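# Place bottles on ledges matching their cap colours

## Task

Put every bottle upright on the wall ledge whose label strip has the same colour as that bottle's cap, so that the bottle's entire base rests on that ledge.

## Robot and tools

Robot: two seven-joint arms, left_arm and right_arm, each ending in a two-finger gripper. Both face +x. left_arm sits on the +y side; this says nothing about which side of a camera image it appears on. Equal joint values on the two arms give mirrored postures.

Frame: all positions and orientations use one scene frame. Its origin is on the plane z = 0, under the midpoint between the arm bases, which are 0.70 m above it. +z is up, +x is forward. Distances are in metres. Quaternions are written w first (qw, qx, qy, qz). Each gripper's fingers point along its own +z axis and close along its own y axis. end_effector_position is the point between the closed finger pads, just under 1 cm behind the tips. While closing, the tips advance about 17 mm along +z, mostly while the pads are still more than 70 mm apart. Reported poses can be off by a few centimetres, more at long reach.

Row layout: every commanded row has 16 numbers. The first 8 are left_arm: x, y, z, qw, qx, qy, qz, opening. The next 8 are right_arm in the same order. Both halves are always required, even if one arm is idle. x, y, z and the quaternion are an absolute pose in the scene frame, not an offset. opening runs from -1 (closed) to +1 (fully open, 0.145 m). It is a command, so a 0 means half-closed, not 'unchanged'. To leave a gripper or an arm alone, resend the pose and opening it last reported, or the current 'Tool commands' value. To keep orientation steady, repeat the same target quaternion every row rather than copying the reported one, which drifts. Going from fully open to closed takes about 0.5 s or more.

execute_actions(actions, cameras): actions is a list of actions. Each action is a list of up to 15 rows, and each row lasts one 1/30 s step. If fewer than 15 rows are given, the last row is held for the rest of the 15 steps. A target more than 0.6 m from a gripper's current position along any of that gripper's own axes gets the action refused for both arms. If the first action fails this check, or any action is malformed, the whole call is refused. An empty list just returns state and images. The result includes some per-step end_effector_position readings.

move(target, speed, blend, opening_speed, blocking, cameras): drives each gripper in a straight line from its 'Hand target' to the given pose. target is one 16-number row or a list of up to 15 rows (waypoints); there is no distance limit. speed is in m/s, from 0.002 to 1.1, default 0.25; turning is capped at twice that in rad/s. Give one number, or one per waypoint. blend is in metres and rounds corners at intermediate waypoints; 0 means a sharp stop-and-go. opening_speed is in units per second on the -1..1 scale, at least 0.2. blocking=false returns after about 0.5 s while the move continues, and a new move replaces it. Paths do not avoid obstacles or the other arm. The gripper lags and can overshoot speed, especially with a nearly straight arm. A move is capped at 10 s. A changed opening on a later waypoint is applied only after everything comes to rest there. The result adds a 'move:' line giving the ending (done, off_target, moving, held, fault) and any limits (limits=paced means the pose was clipped; limits=held means steps were withheld). done means within 3 mm and 2 degrees; it says nothing about contact.

wait(seconds, cameras): seconds from 0 to 10. Each arm keeps its last command, and a running move continues. stop(cameras) brakes a running move. zoom_image(camera, region) gives a closer look at cam_high or cam_low; region is [x0, y0, x1, y1] in pixels, at most 504x504, with (0, 0) at the top left. read_manual(section) returns licence text only. finished_scene(scene) ends the scene for good; the goal must hold without the robot.

Controller behaviour: each step, the commanded orientation is clipped to within 32 degrees of the measured one, and position takes priority. One action may fall short, so the next command must continue from the 'Hand target' line. Large wrist turns can swing the elbow. A clearance check can hold commands that bring an arm near the other's forearm, but it does not protect gripper-to-gripper contact.

Results: each result shows both grippers' poses, Joint positions (the last value is the finger opening in metres), Joint velocities ('within noise' means at rest), Joint torques (including gravity, with an offset, noisy; values 3 and 4 wrap at ±28 N m), grip_measured (opening on the -1..1 scale), Tool commands, and camera images. cam_high and cam_low are both 896x504; calibration is given approximately.

Gripping: to hold something, command an opening well below grip_measured; the lower it is, the harder the squeeze (about 10 N per pad, for objects up to about 11 cm). Closing fast squeezes harder.

Avoid: dropping bottles or releasing them while they move, knocking anything off the work area (this ends the scene), fast or hard contacts, and hard pushes. Never let the arms hit each other or a gripper close on the other arm's fingers. Do not hold loads, stretch an arm out, or push toward unreachable poses for long: motors heat up. A MOTOR HOT line appears at 85 °C, and at 100 °C an OVER-TEMPERATURE FAULT stops the arm for 30 to 60 s. Loose objects may occasionally be nudged by outside pushes. Thinking time lets the simulation run on.

Each tool is called after ">>>" as a command line: name --argument value for each argument, lists and objects as JSON in quotes; but a table of rows of numbers goes row by row, as --pt "numbers of a row", without its own name.

## Session

>>> execute_actions --actions '[]'

>>> zoom_image --camera "cam_low" --region '[320, 120, 640, 400]'

>>> zoom_image --camera "cam_high" --region '[420, 190, 700, 430]'

Scene clock: 0.00 s.
left_arm: end_effector_position=(+0.2239, +0.1828, +0.6144) grip_measured=+1.00 end_effector_quat_wxyz=(-0.319, +0.395, -0.515, +0.691) | right_arm: end_effector_position=(+0.4009, -0.1655, +0.3728) grip_measured=+1.00 end_effector_quat_wxyz=(+0.260, +0.265, +0.837, +0.401)
Joint positions: left_arm=[-1.106 0.942 0.535 2.339 -0.48 -0.199 -0.367 0.145] | right_arm=[0.583 0.619 -0.841 0.925 -1.182 -0.496 -0.047 0.145]
Joint velocities: within noise
Joint torques (N m): no reading
Motor temperatures (°C): left_arm=[20 21 22 20 21 23 21] | right_arm=[20 22 22 19 20 19 21]
Hand target: left_arm +0.2239, +0.1828, +0.6144; -0.319, +0.395, -0.515, +0.691 | right_arm +0.4009, -0.1655, +0.3728; +0.260, +0.265, +0.837, +0.401
Tool commands: left_gripper/opening=+1.0 right_gripper/opening=+1.0

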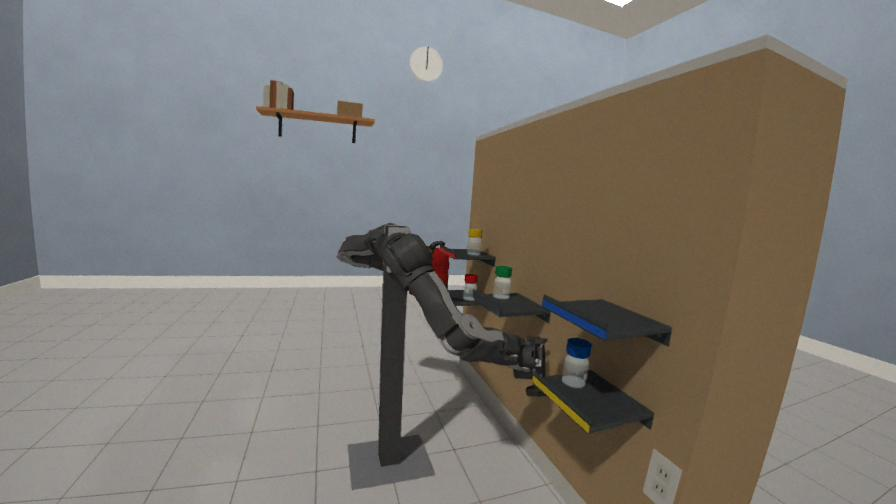

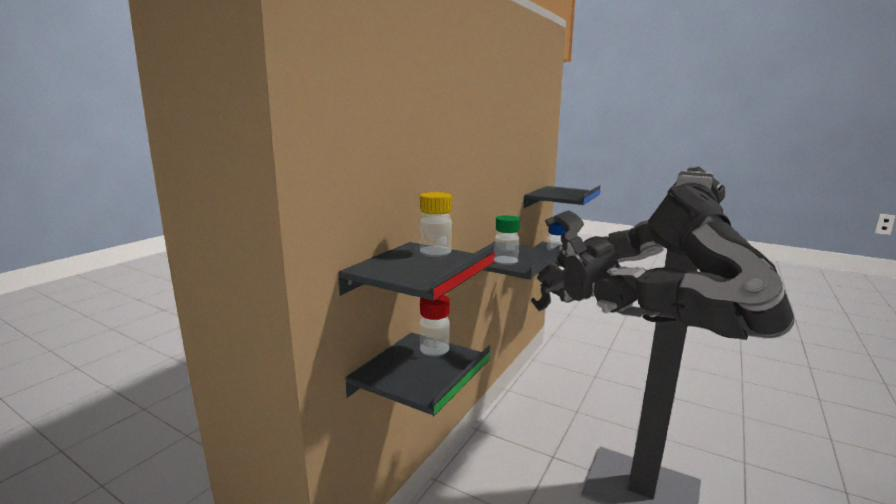

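Scaled by 1.575 from the camera's 896x504 image, which has a finer 1280x720 frame.

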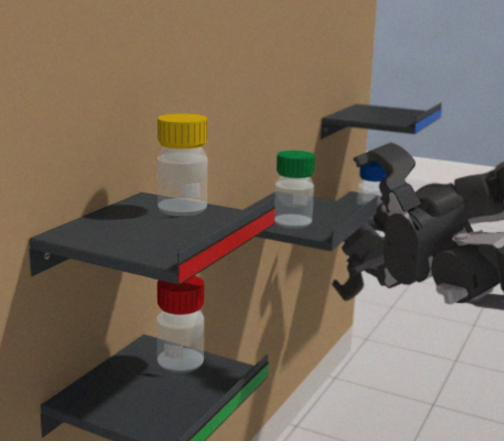

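Scaled by 1.800 from the camera's 896x504 image, which has a finer 1280x720 frame.

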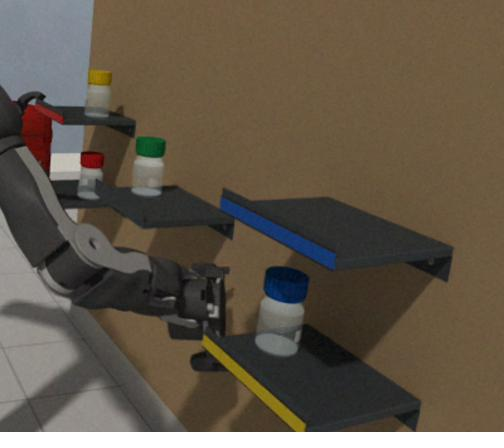

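>>> move --pt "0.225 0.20 0.57 0 0.7071 0 0.7071 1 0.30 -0.19 0.40 0 0.7071 0 0.7071 1" --pt "0.23 0.22 0.55 0 0.7071 0 0.7071 1 0.24 -0.24 0.52 0 0.7071 0 0.7071 1" --speed 0.2 --blend 0.02

>>> zoom_image --camera "cam_low" --region '[320, 120, 640, 400]'

>>> zoom_image --camera "cam_high" --region '[420, 190, 700, 430]'

Scene clock: 49.63 s.
left_arm: end_effector_position=(+0.2299, +0.2194, +0.5513) grip_measured=+1.00 end_effector_quat_wxyz=(+0.000, +0.706, +0.001, +0.708) | right_arm: end_effector_position=(+0.2401, -0.2407, +0.5218) grip_measured=+1.00 end_effector_quat_wxyz=(+0.002, +0.704, -0.001, +0.710)
Joint positions: left_arm=[-0.887 0.653 0.176 2.325 0.548 -0.168 -0.327 0.145] | right_arm=[-0.785 0.542 0.209 2.133 0.537 -0.207 -0.131 0.145]
Joint velocities: within noise
Joint torques (N m): left_arm=[-0.41 2.76 1.31 3.73 0.04 -0.68 0.2] | right_arm=[-0.22 3.02 1.39 3.59 0.11 -0.3 0.06]
Motor temperatures (°C): left_arm=[20 21 23 22 21 23 21] | right_arm=[22 23 22 20 20 19 21]
Hand target: left_arm +0.2300, +0.2200, +0.5499; +0.000, +0.707, +0.000, +0.707 | right_arm +0.2400, -0.2400, +0.5200; +0.000, +0.707, +0.000, +0.707
Off the commanded pose: left_arm 0.001 m, 0 deg | right_arm 0.002 m, 0 deg.
move: done

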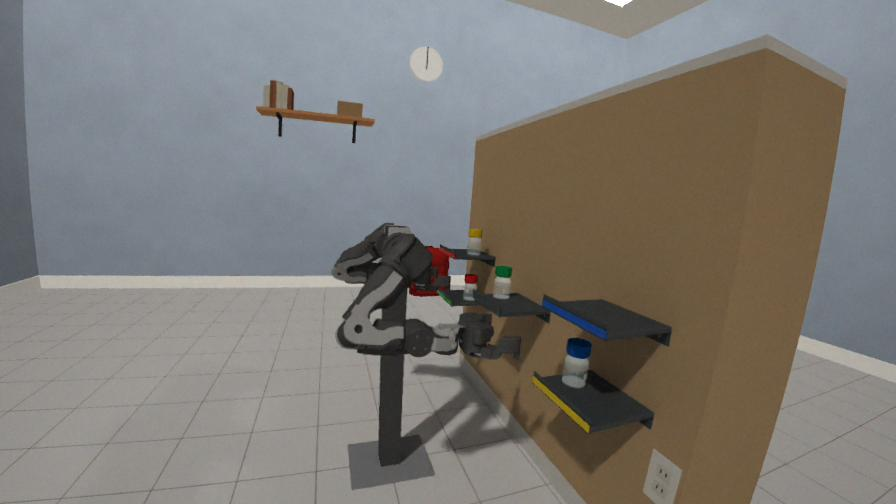

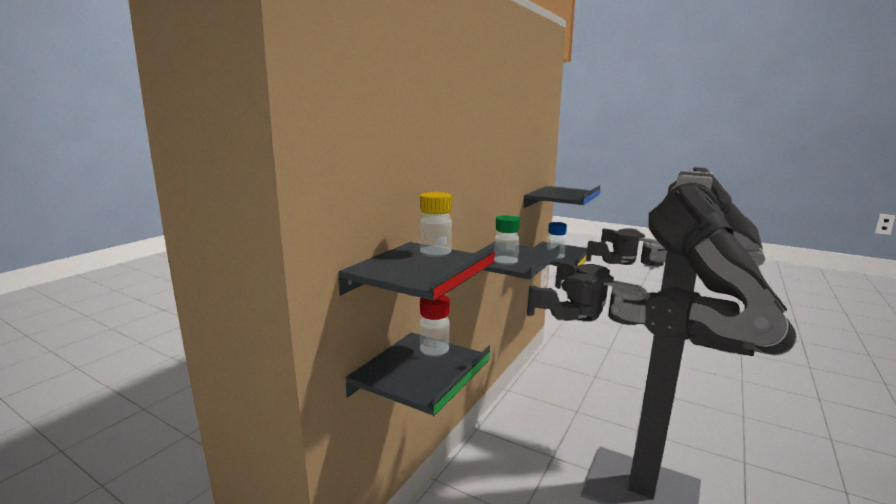

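Scaled by 1.575 from the camera's 896x504 image, which has a finer 1280x720 frame.

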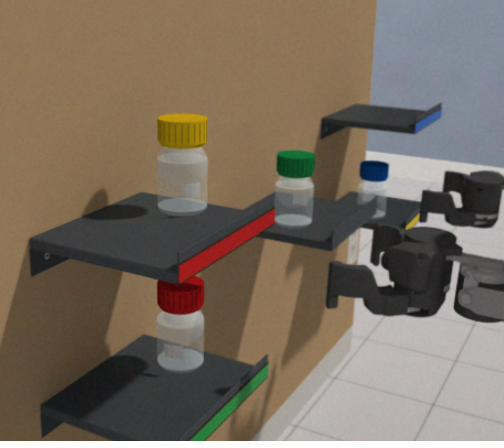

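Scaled by 1.800 from the camera's 896x504 image, which has a finer 1280x720 frame.

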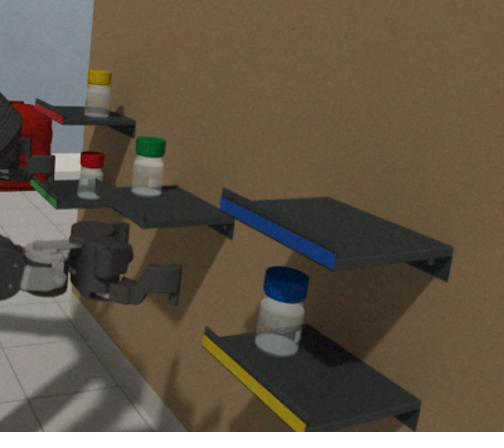

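>>> move --pt "0.23 0.33 0.51 0 0.7071 0 0.7071 1 0.23 -0.33 0.51 0 0.7071 0 0.7071 1" --pt "0.285 0.337 0.50 0 0.7071 0 0.7071 1 0.285 -0.337 0.50 0 0.7071 0 0.7071 1" --speed 0.18 --blend 0.02

>>> zoom_image --camera "cam_low" --region '[400, 270, 540, 390]'

>>> zoom_image --camera "cam_low" --region '[520, 200, 640, 300]'

>>> zoom_image --camera "cam_high" --region '[430, 240, 510, 310]'

>>> zoom_image --camera "cam_high" --region '[490, 310, 650, 430]'

Scene clock: 79.63 s.
left_arm: end_effector_position=(+0.2858, +0.3361, +0.5032) grip_measured=+1.00 end_effector_quat_wxyz=(+0.001, +0.703, -0.003, +0.711) | right_arm: end_effector_position=(+0.2852, -0.3372, +0.5025) grip_measured=+1.00 end_effector_quat_wxyz=(+0.000, +0.704, +0.001, +0.710)
Joint positions: left_arm=[-0.595 0.889 0.204 1.659 0.926 -0.39 0.068 0.145] | right_arm=[-0.559 0.783 0.279 1.656 0.854 -0.305 0.143 0.145]
Joint velocities: within noise
Joint torques (N m): left_arm=[1.67 4.97 1.81 2.51 0.18 -0.52 0.01] | right_arm=[1.25 4.92 2.37 2.56 0.17 -0.3 -0.13]
Motor temperatures (°C): left_arm=[20 21 23 22 21 24 21] | right_arm=[21 23 22 20 20 19 21]
Hand target: left_arm +0.2850, +0.3369, +0.5000; +0.000, +0.707, +0.000, +0.707 | right_arm +0.2849, -0.3371, +0.5000; +0.000, +0.707, +0.000, +0.707
Off the commanded pose: left_arm 0.003 m, 1 deg | right_arm 0.003 m, 1 deg.
move: done

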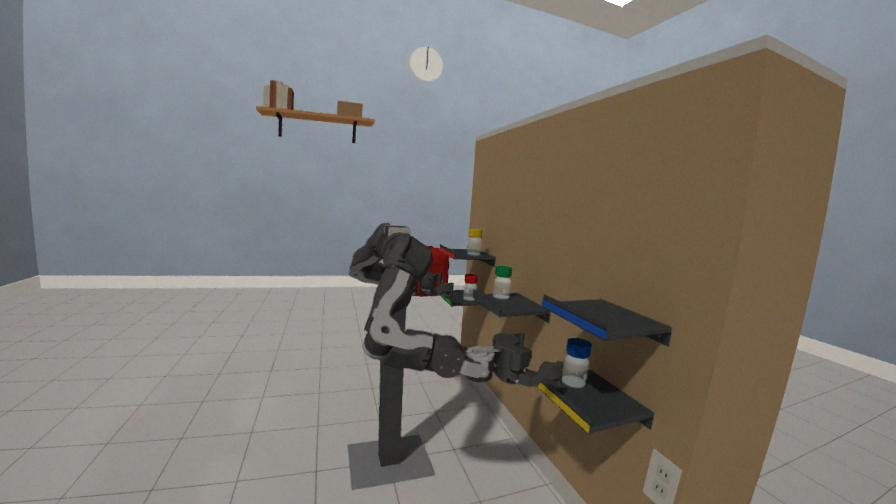

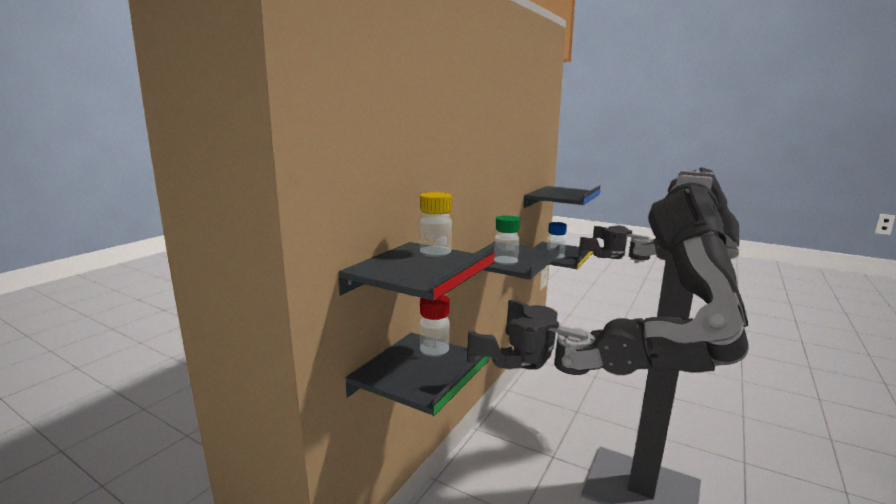

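Scaled by 3.600 from the camera's 896x504 image, which has a finer 1280x720 frame.

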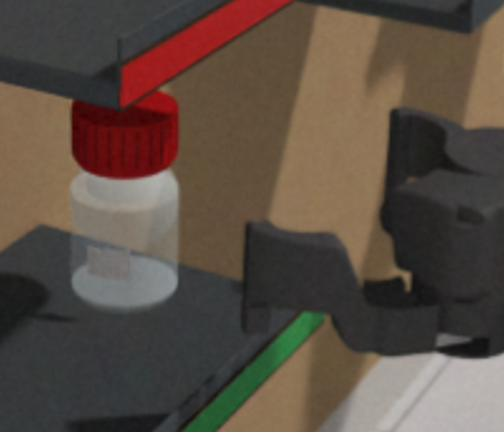

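Scaled by 4.200 from the camera's 896x504 image, which has a finer 1280x720 frame.

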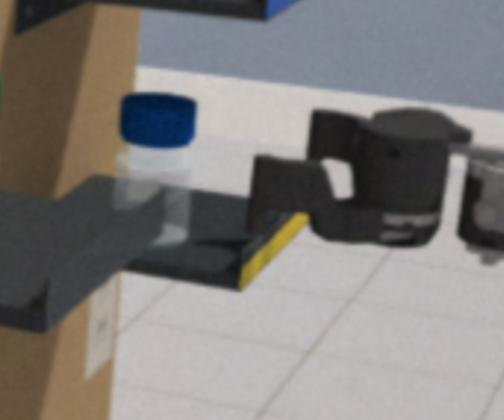

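Scaled by 6.300 from the camera's 896x504 image, which has a finer 1280x720 frame.

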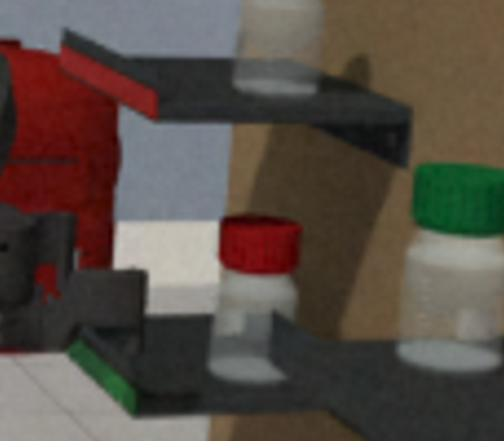

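Scaled by 3.150 from the camera's 896x504 image, which has a finer 1280x720 frame.

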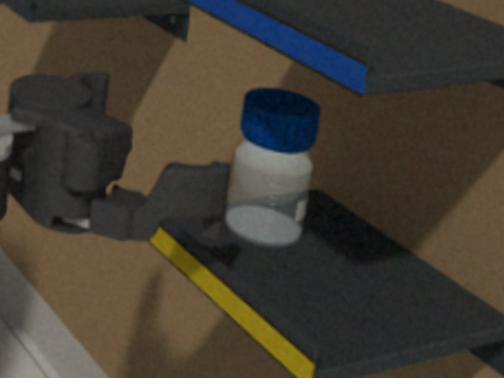

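>>> move --pt "0.33 0.340 0.50 0 0.7071 0 0.7071 1 0.33 -0.343 0.50 0 0.7071 0 0.7071 1" --pt "0.396 0.340 0.493 0 0.7071 0 0.7071 1 0.378 -0.343 0.493 0 0.7071 0 0.7071 1" --speed 0.1 --blend 0.01

>>> zoom_image --camera "cam_low" --region '[400, 270, 540, 390]'

>>> zoom_image --camera "cam_low" --region '[520, 200, 640, 300]'

>>> zoom_image --camera "cam_high" --region '[430, 240, 510, 310]'

>>> zoom_image --camera "cam_high" --region '[490, 310, 650, 430]'

Scene clock: 117.23 s.
left_arm: end_effector_position=(+0.3970, +0.3411, +0.4973) grip_measured=+1.00 end_effector_quat_wxyz=(-0.002, +0.703, +0.002, +0.711) | right_arm: end_effector_position=(+0.3785, -0.3448, +0.4961) grip_measured=+1.00 end_effector_quat_wxyz=(+0.002, +0.704, -0.003, +0.710)
Joint positions: left_arm=[0.173 0.818 -0.231 1.196 0.868 -0.258 0.121 0.145] | right_arm=[0.045 0.781 -0.067 1.271 0.808 -0.222 0.161 0.145]
Joint velocities: within noise
Joint torques (N m): left_arm=[5.31 5.76 1.52 2.71 0.17 -0.61 0.23] | right_arm=[3.47 5.97 1.98 2.58 0.15 -0.37 0.18]
Motor temperatures (°C): left_arm=[20 23 23 21 21 24 21] | right_arm=[21 23 22 20 20 19 21]
Hand target: left_arm +0.3960, +0.3400, +0.4931; +0.000, +0.707, +0.000, +0.707 | right_arm +0.3780, -0.3429, +0.4930; +0.000, +0.707, +0.000, +0.707
Off the commanded pose: left_arm 0.005 m, 1 deg | right_arm 0.004 m, 1 deg.
move: off_target (left_arm, right_arm)

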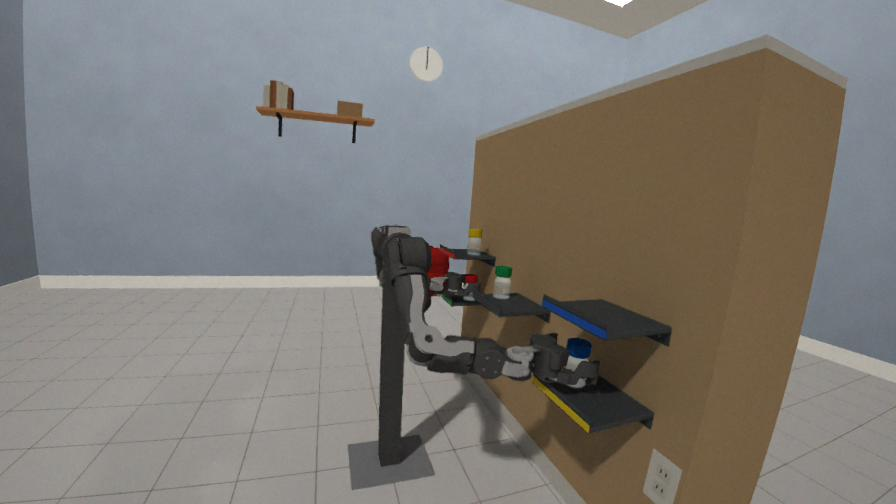

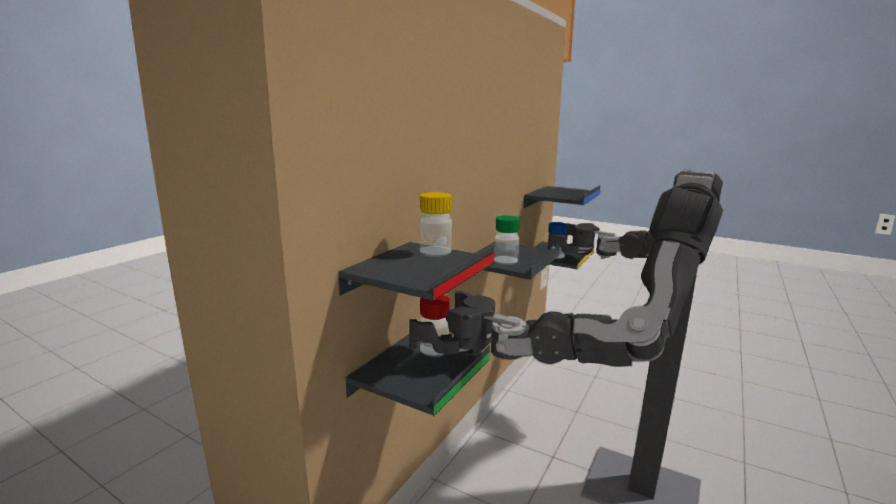

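Scaled by 3.600 from the camera's 896x504 image, which has a finer 1280x720 frame.

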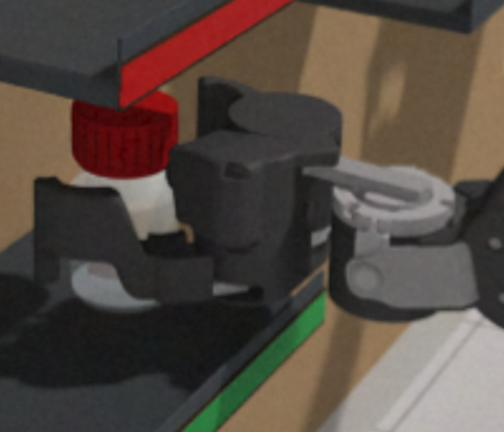

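Scaled by 4.200 from the camera's 896x504 image, which has a finer 1280x720 frame.

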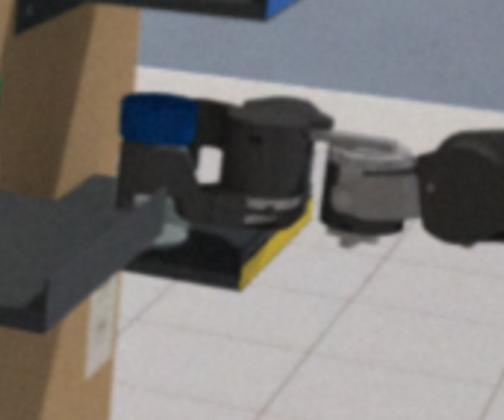

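Scaled by 6.300 from the camera's 896x504 image, which has a finer 1280x720 frame.

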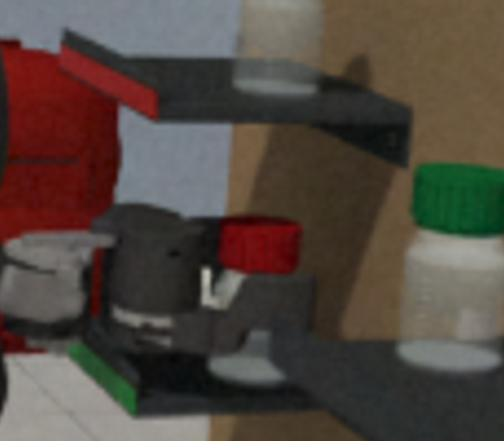

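Scaled by 3.150 from the camera's 896x504 image, which has a finer 1280x720 frame.

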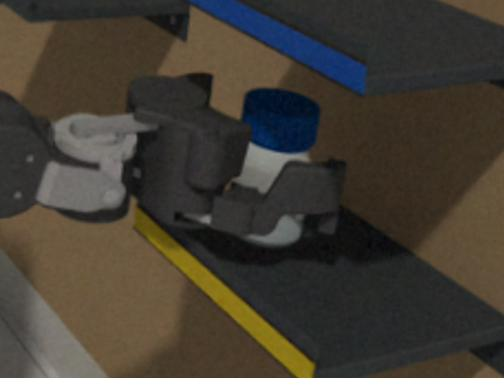

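>>> move --target '[0.396,0.340,0.493,0,0.7071,0,0.7071,-0.8,0.378,-0.343,0.493,0,0.7071,0,0.7071,-0.8]' --speed 0.1 --opening_speed 1.5

>>> zoom_image --camera "cam_high" --region '[490, 310, 650, 430]'

>>> zoom_image --camera "cam_low" --region '[400, 270, 540, 390]'

Scene clock: 129.60 s.
left_arm: end_effector_position=(+0.3969, +0.3411, +0.4970) grip_measured=-0.38 end_effector_quat_wxyz=(-0.002, +0.704, +0.002, +0.711) | right_arm: end_effector_position=(+0.3784, -0.3448, +0.4959) grip_measured=-0.27 end_effector_quat_wxyz=(+0.002, +0.704, -0.002, +0.710)
Joint positions: left_arm=[0.173 0.818 -0.232 1.195 0.868 -0.258 0.122 0.047] | right_arm=[0.045 0.782 -0.067 1.27 0.808 -0.222 0.162 0.055]
Joint velocities: within noise
Joint torques (N m): left_arm=[5.34 5.74 1.59 2.86 0.18 -0.63 0.21] | right_arm=[3.52 5.95 2.24 2.85 0.19 -0.41 0.16]
Motor temperatures (°C): left_arm=[21 23 23 21 21 24 21] | right_arm=[21 24 22 20 20 20 21]
Hand target: left_arm +0.3960, +0.3401, +0.4931; +0.000, +0.707, +0.000, +0.707 | right_arm +0.3780, -0.3430, +0.4930; +0.000, +0.707, +0.000, +0.707
Off the commanded pose: left_arm 0.004 m, 1 deg | right_arm 0.003 m, 1 deg.
move: off_target (left_arm)

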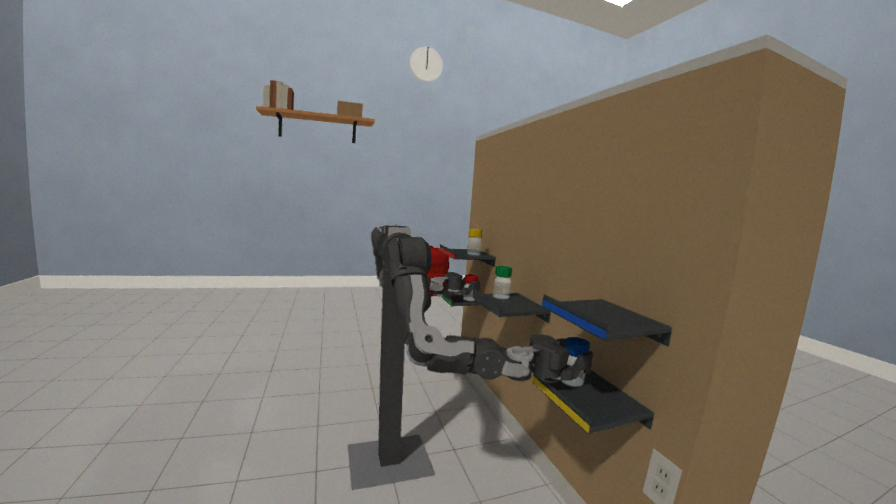

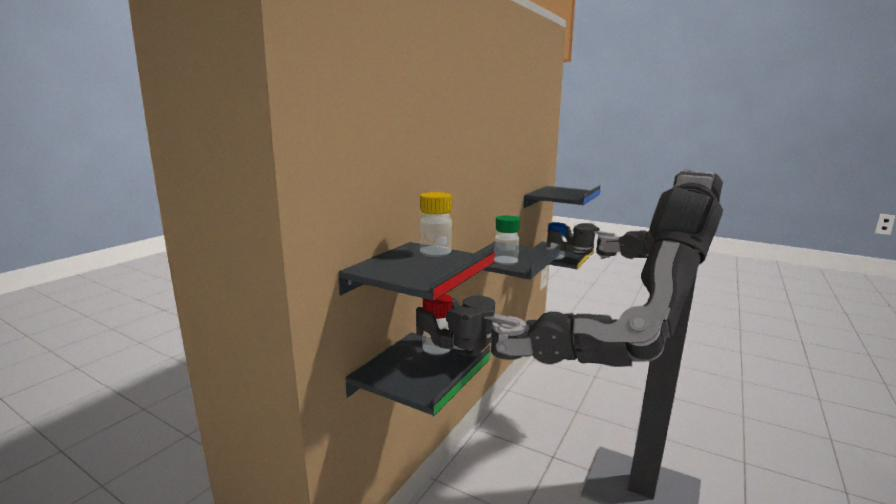

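Scaled by 3.150 from the camera's 896x504 image, which has a finer 1280x720 frame.

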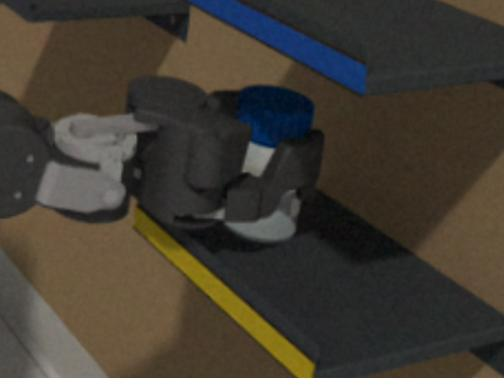

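Scaled by 3.600 from the camera's 896x504 image, which has a finer 1280x720 frame.

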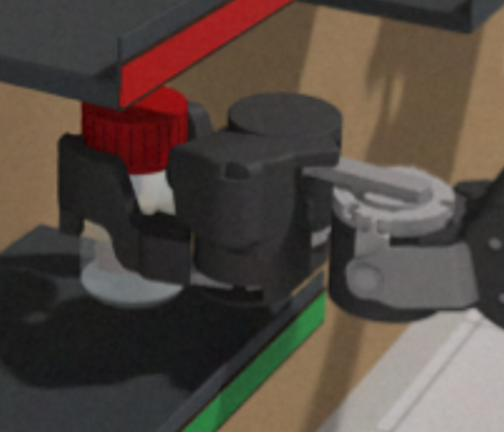

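>>> move --pt "0.396 0.340 0.493 0 0.7071 0 0.7071 0.1 0.378 -0.343 0.493 0 0.7071 0 0.7071 -0.8" --pt "0.384 0.340 0.493 0 0.7071 0 0.7071 0.1 0.378 -0.343 0.545 0 0.7071 0 0.7071 -0.8" --speed 0.08 --opening_speed 1

>>> zoom_image --camera "cam_low" --region '[400, 270, 540, 390]'

>>> zoom_image --camera "cam_high" --region '[490, 290, 650, 410]'

Scene clock: 146.53 s.
left_arm: end_effector_position=(+0.3845, +0.3391, +0.4925) grip_measured=+0.10 end_effector_quat_wxyz=(+0.002, +0.708, -0.002, +0.707) | right_arm: end_effector_position=(+0.3779, -0.3412, +0.5420) grip_measured=-0.27 end_effector_quat_wxyz=(-0.002, +0.711, +0.003, +0.704)
Joint positions: left_arm=[0.095 0.834 -0.2 1.248 0.877 -0.265 0.117 0.083] | right_arm=[-0.001 0.877 0.016 1.465 0.876 -0.047 0.099 0.055]
Joint velocities: within noise
Joint torques (N m): left_arm=[4.79 6.5 2.86 4.33 0.22 -0.66 -0.04] | right_arm=[3.73 6.55 5.01 3.17 0.26 -0.53 -0.12]
Motor temperatures (°C): left_arm=[21 23 23 21 21 24 21] | right_arm=[21 24 22 20 20 20 21]
Hand target: left_arm +0.3840, +0.3399, +0.4930; +0.000, +0.707, +0.000, +0.707 | right_arm +0.3780, -0.3430, +0.5449; +0.000, +0.707, +0.000, +0.707
Off the commanded pose: left_arm 0.001 m, 0 deg | right_arm 0.003 m, 1 deg.
move: done

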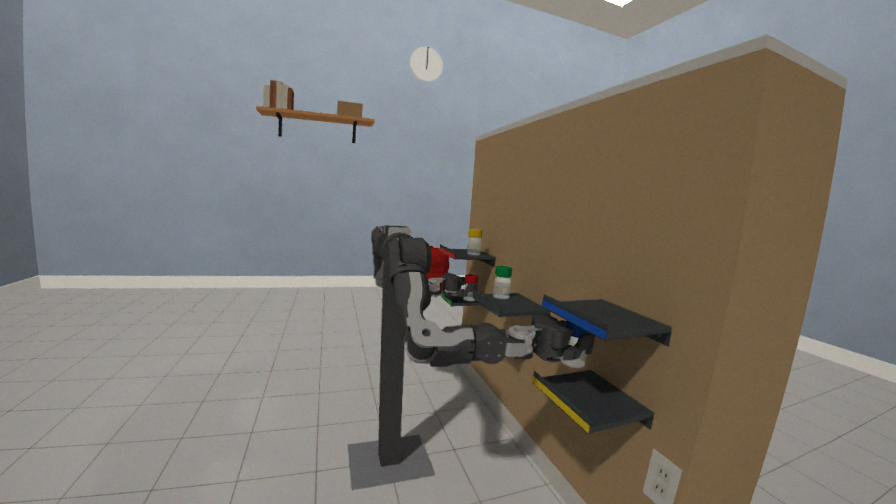

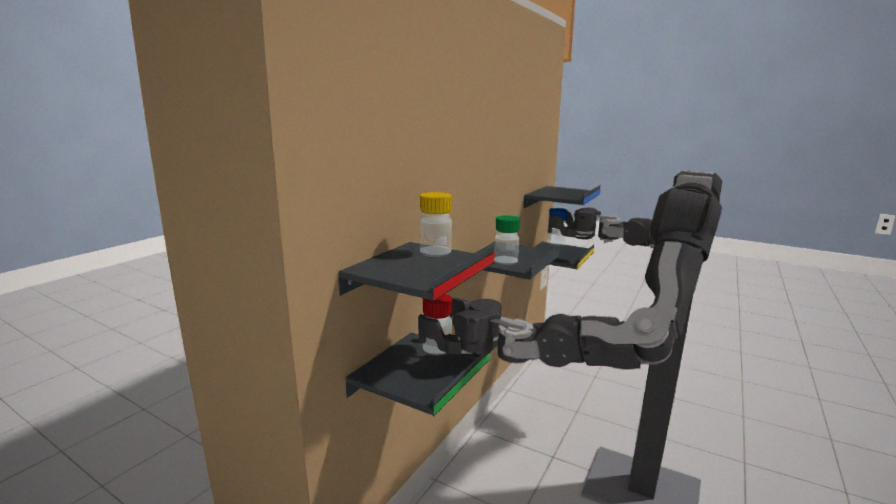

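Scaled by 3.600 from the camera's 896x504 image, which has a finer 1280x720 frame.

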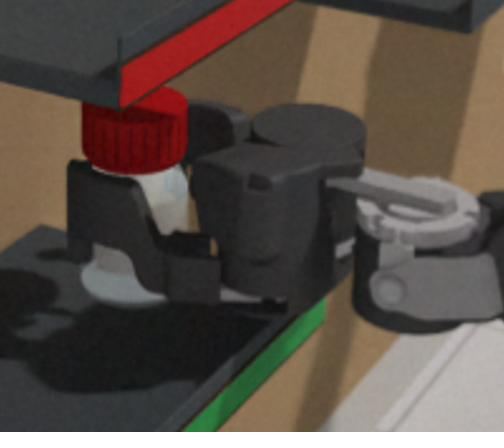

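Scaled by 3.150 from the camera's 896x504 image, which has a finer 1280x720 frame.

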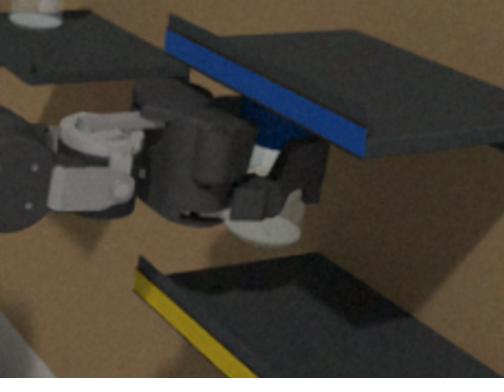

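>>> move --pt "0.384 0.340 0.493 0 0.7071 0 0.7071 -0.8 0.23 -0.345 0.55 0 0.7071 0 0.7071 -0.8" --speed 0.12 --opening_speed 1.3

>>> zoom_image --camera "cam_low" --region '[400, 270, 540, 390]'

Scene clock: 165.53 s.
left_arm: end_effector_position=(+0.3845, +0.3394, +0.4928) grip_measured=-0.24 end_effector_quat_wxyz=(+0.001, +0.707, -0.001, +0.707) | right_arm: end_effector_position=(+0.2296, -0.3450, +0.5456) grip_measured=-0.27 end_effector_quat_wxyz=(-0.001, +0.713, -0.002, +0.701)
Joint positions: left_arm=[0.095 0.835 -0.2 1.249 0.877 -0.265 0.116 0.057] | right_arm=[-0.898 0.642 0.687 1.916 0.922 -0.16 0.281 0.055]
Joint velocities: within noise
Joint torques (N m): left_arm=[4.81 6.45 2.76 4.26 0.22 -0.67 -0.01] | right_arm=[0.17 3.44 4.94 3.36 0.36 -0.68 0.18]
Motor temperatures (°C): left_arm=[21 24 24 22 21 24 21] | right_arm=[21 24 23 20 20 20 21]
Hand target: left_arm +0.3840, +0.3399, +0.4930; +0.000, +0.707, +0.000, +0.707 | right_arm +0.2300, -0.3450, +0.5500; +0.000, +0.707, +0.000, +0.707
Off the commanded pose: left_arm 0.001 m, 0 deg | right_arm 0.004 m, 1 deg.
move: off_target (right_arm)

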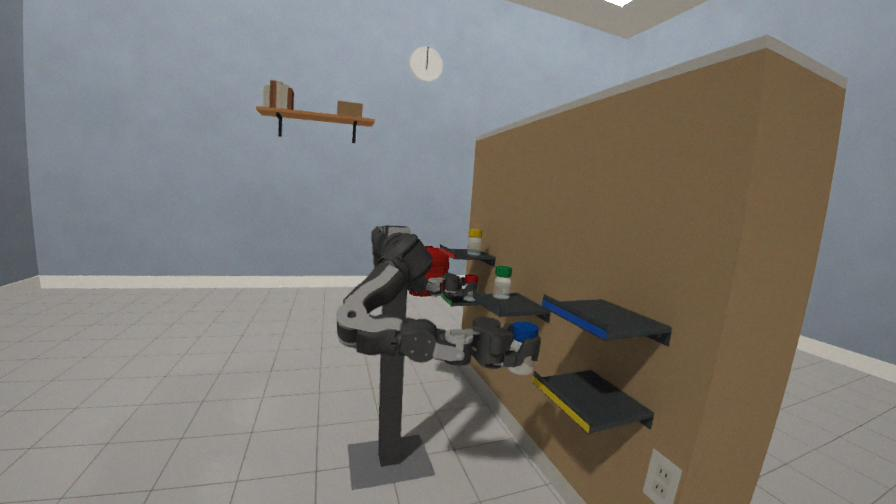

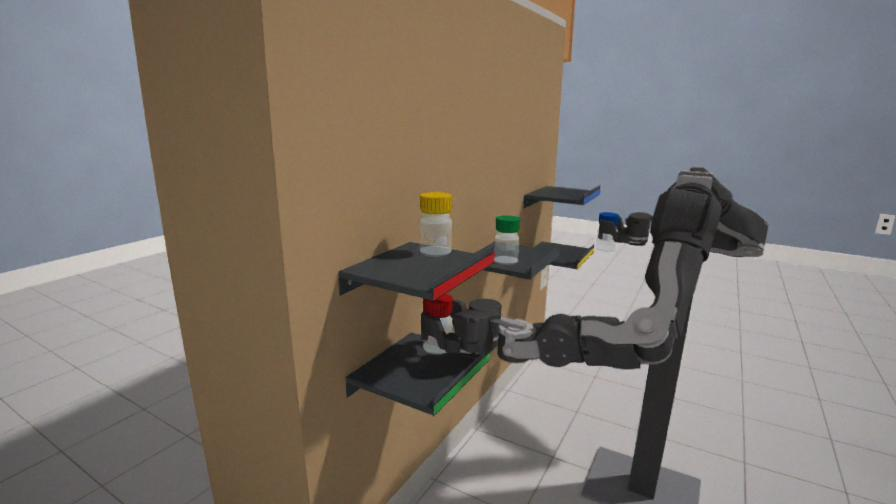

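Scaled by 3.600 from the camera's 896x504 image, which has a finer 1280x720 frame.

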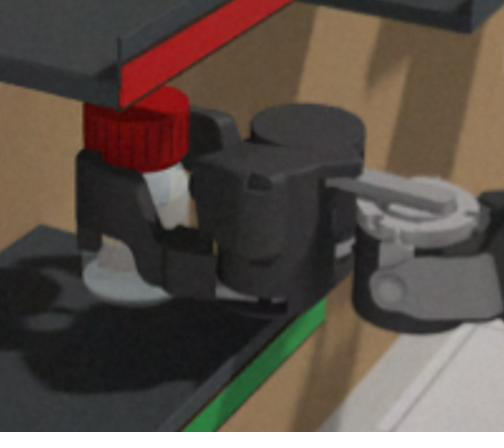

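>>> move --pt "0.384 0.340 0.543 0 0.7071 0 0.7071 -0.8 0.225 -0.36 0.65 0 0.7071 0 0.7071 -0.8" --pt "0.235 0.345 0.55 0 0.7071 0 0.7071 -0.8 0.225 -0.38 0.745 0 0.7071 0 0.7071 -0.8" --speed 0.15

>>> zoom_image --camera "cam_high" --region '[430, 200, 650, 380]'

>>> zoom_image --camera "cam_low" --region '[400, 220, 680, 390]'

Scene clock: 177.30 s.
left_arm: end_effector_position=(+0.2343, +0.3462, +0.5462) grip_measured=-0.24 end_effector_quat_wxyz=(-0.001, +0.713, +0.003, +0.702) | right_arm: end_effector_position=(+0.2252, -0.3805, +0.7438) grip_measured=-0.27 end_effector_quat_wxyz=(+0.001, +0.709, -0.002, +0.705)
Joint positions: left_arm=[-0.974 0.752 0.651 1.907 0.991 -0.254 0.194 0.057] | right_arm=[-0.898 0.929 1.567 1.978 1.386 0.653 0.292 0.055]
Joint velocities: within noise
Joint torques (N m): left_arm=[0.38 3.49 3.49 4.14 0.26 -0.88 0.23] | right_arm=[0.57 4.71 3.47 0.77 0.26 -0.51 0.16]
Motor temperatures (°C): left_arm=[21 24 24 22 21 25 21] | right_arm=[21 24 24 20 20 20 21]
Hand target: left_arm +0.2350, +0.3451, +0.5500; +0.000, +0.707, +0.000, +0.707 | right_arm +0.2250, -0.3800, +0.7450; +0.000, +0.707, +0.000, +0.707
Off the commanded pose: left_arm 0.004 m, 1 deg | right_arm 0.001 m, 0 deg.
move: off_target (left_arm)

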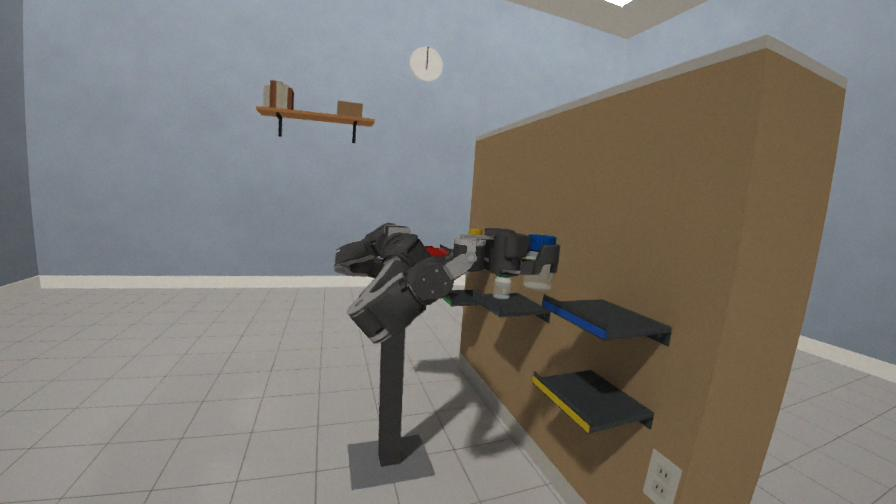

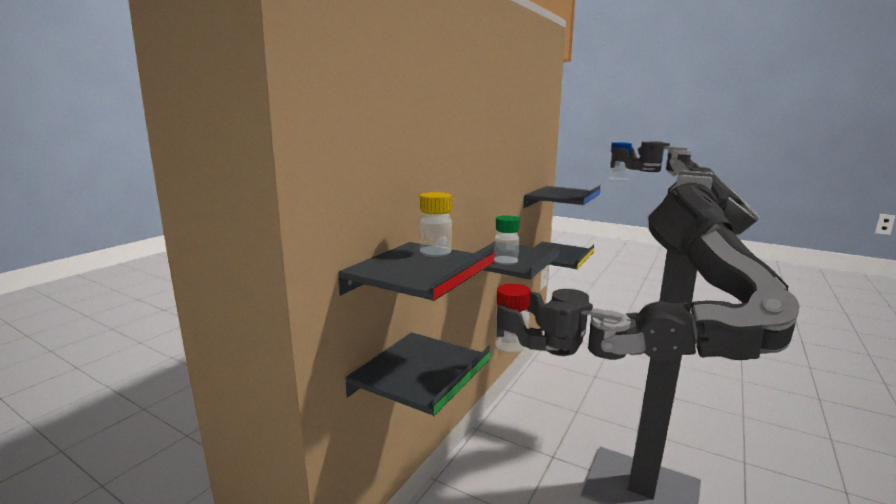

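Scaled by 2.291 from the camera's 896x504 image, which has a finer 1280x720 frame.

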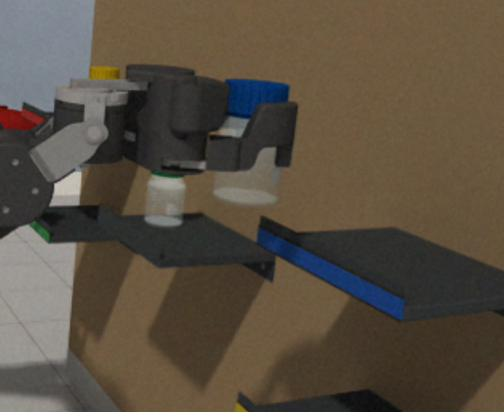

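Scaled by 1.800 from the camera's 896x504 image, which has a finer 1280x720 frame.

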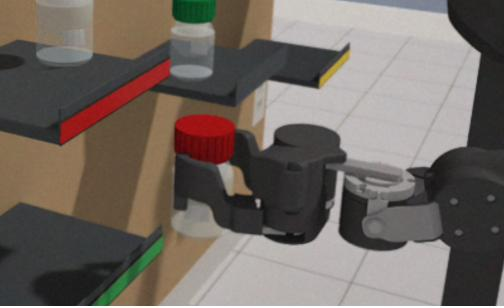

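>>> move --pt "0.225 0.37 0.65 0 0.7071 0 0.7071 -0.8 0.29 -0.40 0.748 0 0.7071 0 0.7071 -0.8" --pt "0.225 0.40 0.75 0 0.7071 0 0.7071 -0.8 0.378 -0.40 0.745 0 0.7071 0 0.7071 -0.8" --pt "0.28 0.435 0.75 0 0.7071 0 0.7071 -0.8 0.378 -0.40 0.71 0 0.7071 0 0.7071 -0.8" --speed 0.15

>>> zoom_image --camera "cam_high" --region '[490, 210, 690, 350]'

>>> zoom_image --camera "cam_low" --region '[320, 140, 600, 310]'

Scene clock: 191.67 s.
left_arm: end_effector_position=(+0.2806, +0.4352, +0.7489) grip_measured=-0.24 end_effector_quat_wxyz=(-0.002, +0.711, +0.001, +0.703) | right_arm: end_effector_position=(+0.3780, -0.3995, +0.7068) grip_measured=-0.27 end_effector_quat_wxyz=(+0.001, +0.713, +0.003, +0.701)
Joint positions: left_arm=[-0.874 1.221 1.413 1.565 1.309 0.503 0.4 0.057] | right_arm=[-1.018 1.574 1.076 1.444 1.557 0.073 0.128 0.055]
Joint velocities: within noise
Joint torques (N m): left_arm=[2.7 5.24 2.74 1.29 0.41 -0.89 0.23] | right_arm=[3.63 4.39 5.5 0.42 0.29 -0.79 -0.13]
Motor temperatures (°C): left_arm=[21 24 25 22 21 25 21] | right_arm=[21 24 23 20 20 20 21]
Hand target: left_arm +0.2800, +0.4350, +0.7500; +0.000, +0.707, +0.000, +0.707 | right_arm +0.3779, -0.4001, +0.7100; +0.002, +0.707, +0.002, +0.707
Off the commanded pose: left_arm 0.001 m, 1 deg | right_arm 0.003 m, 1 deg.
joint sent to its limit (right arm) — joint 5 (forearm roll), upper limit. The joint targets still meet the commanded pose.
move: done

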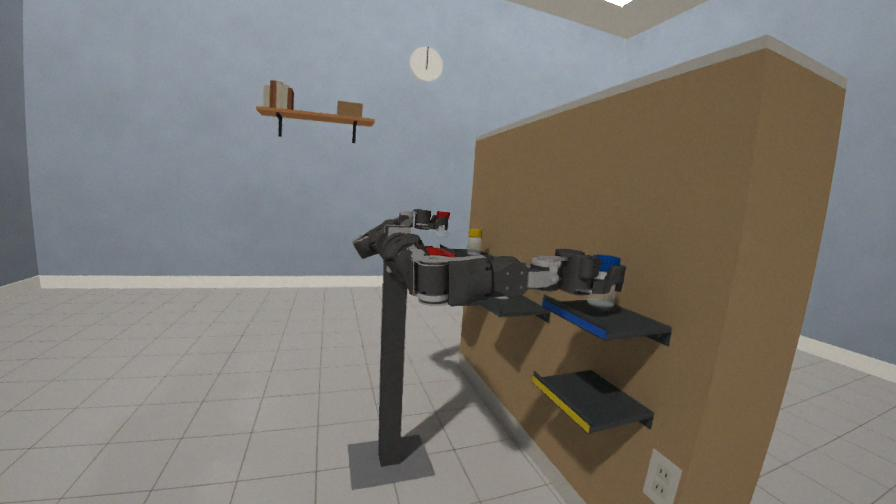

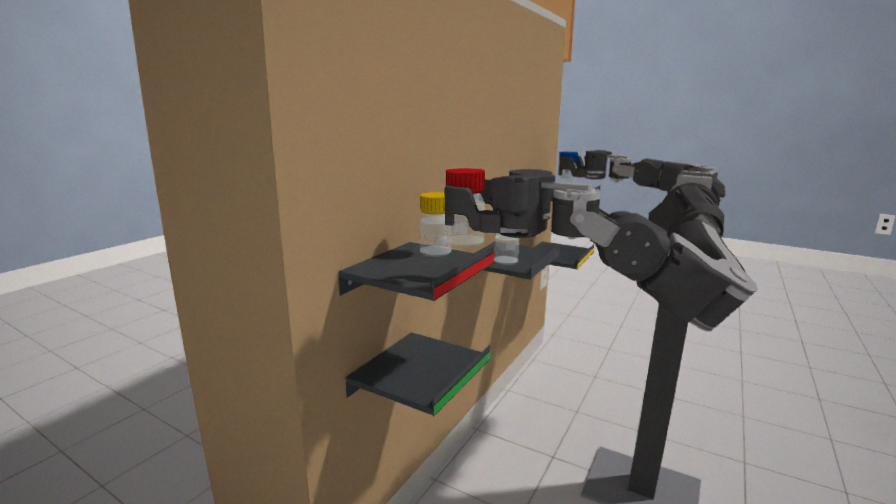

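Scaled by 2.520 from the camera's 896x504 image, which has a finer 1280x720 frame.

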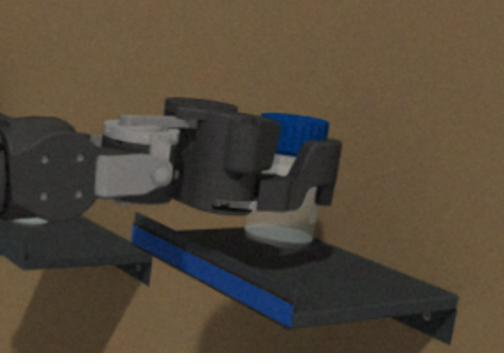

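Scaled by 1.800 from the camera's 896x504 image, which has a finer 1280x720 frame.

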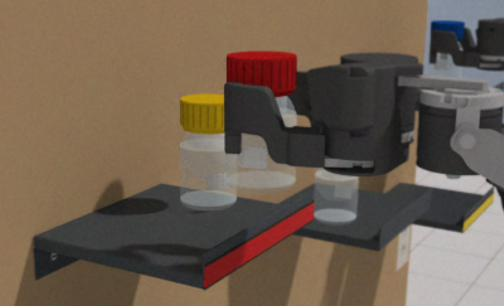

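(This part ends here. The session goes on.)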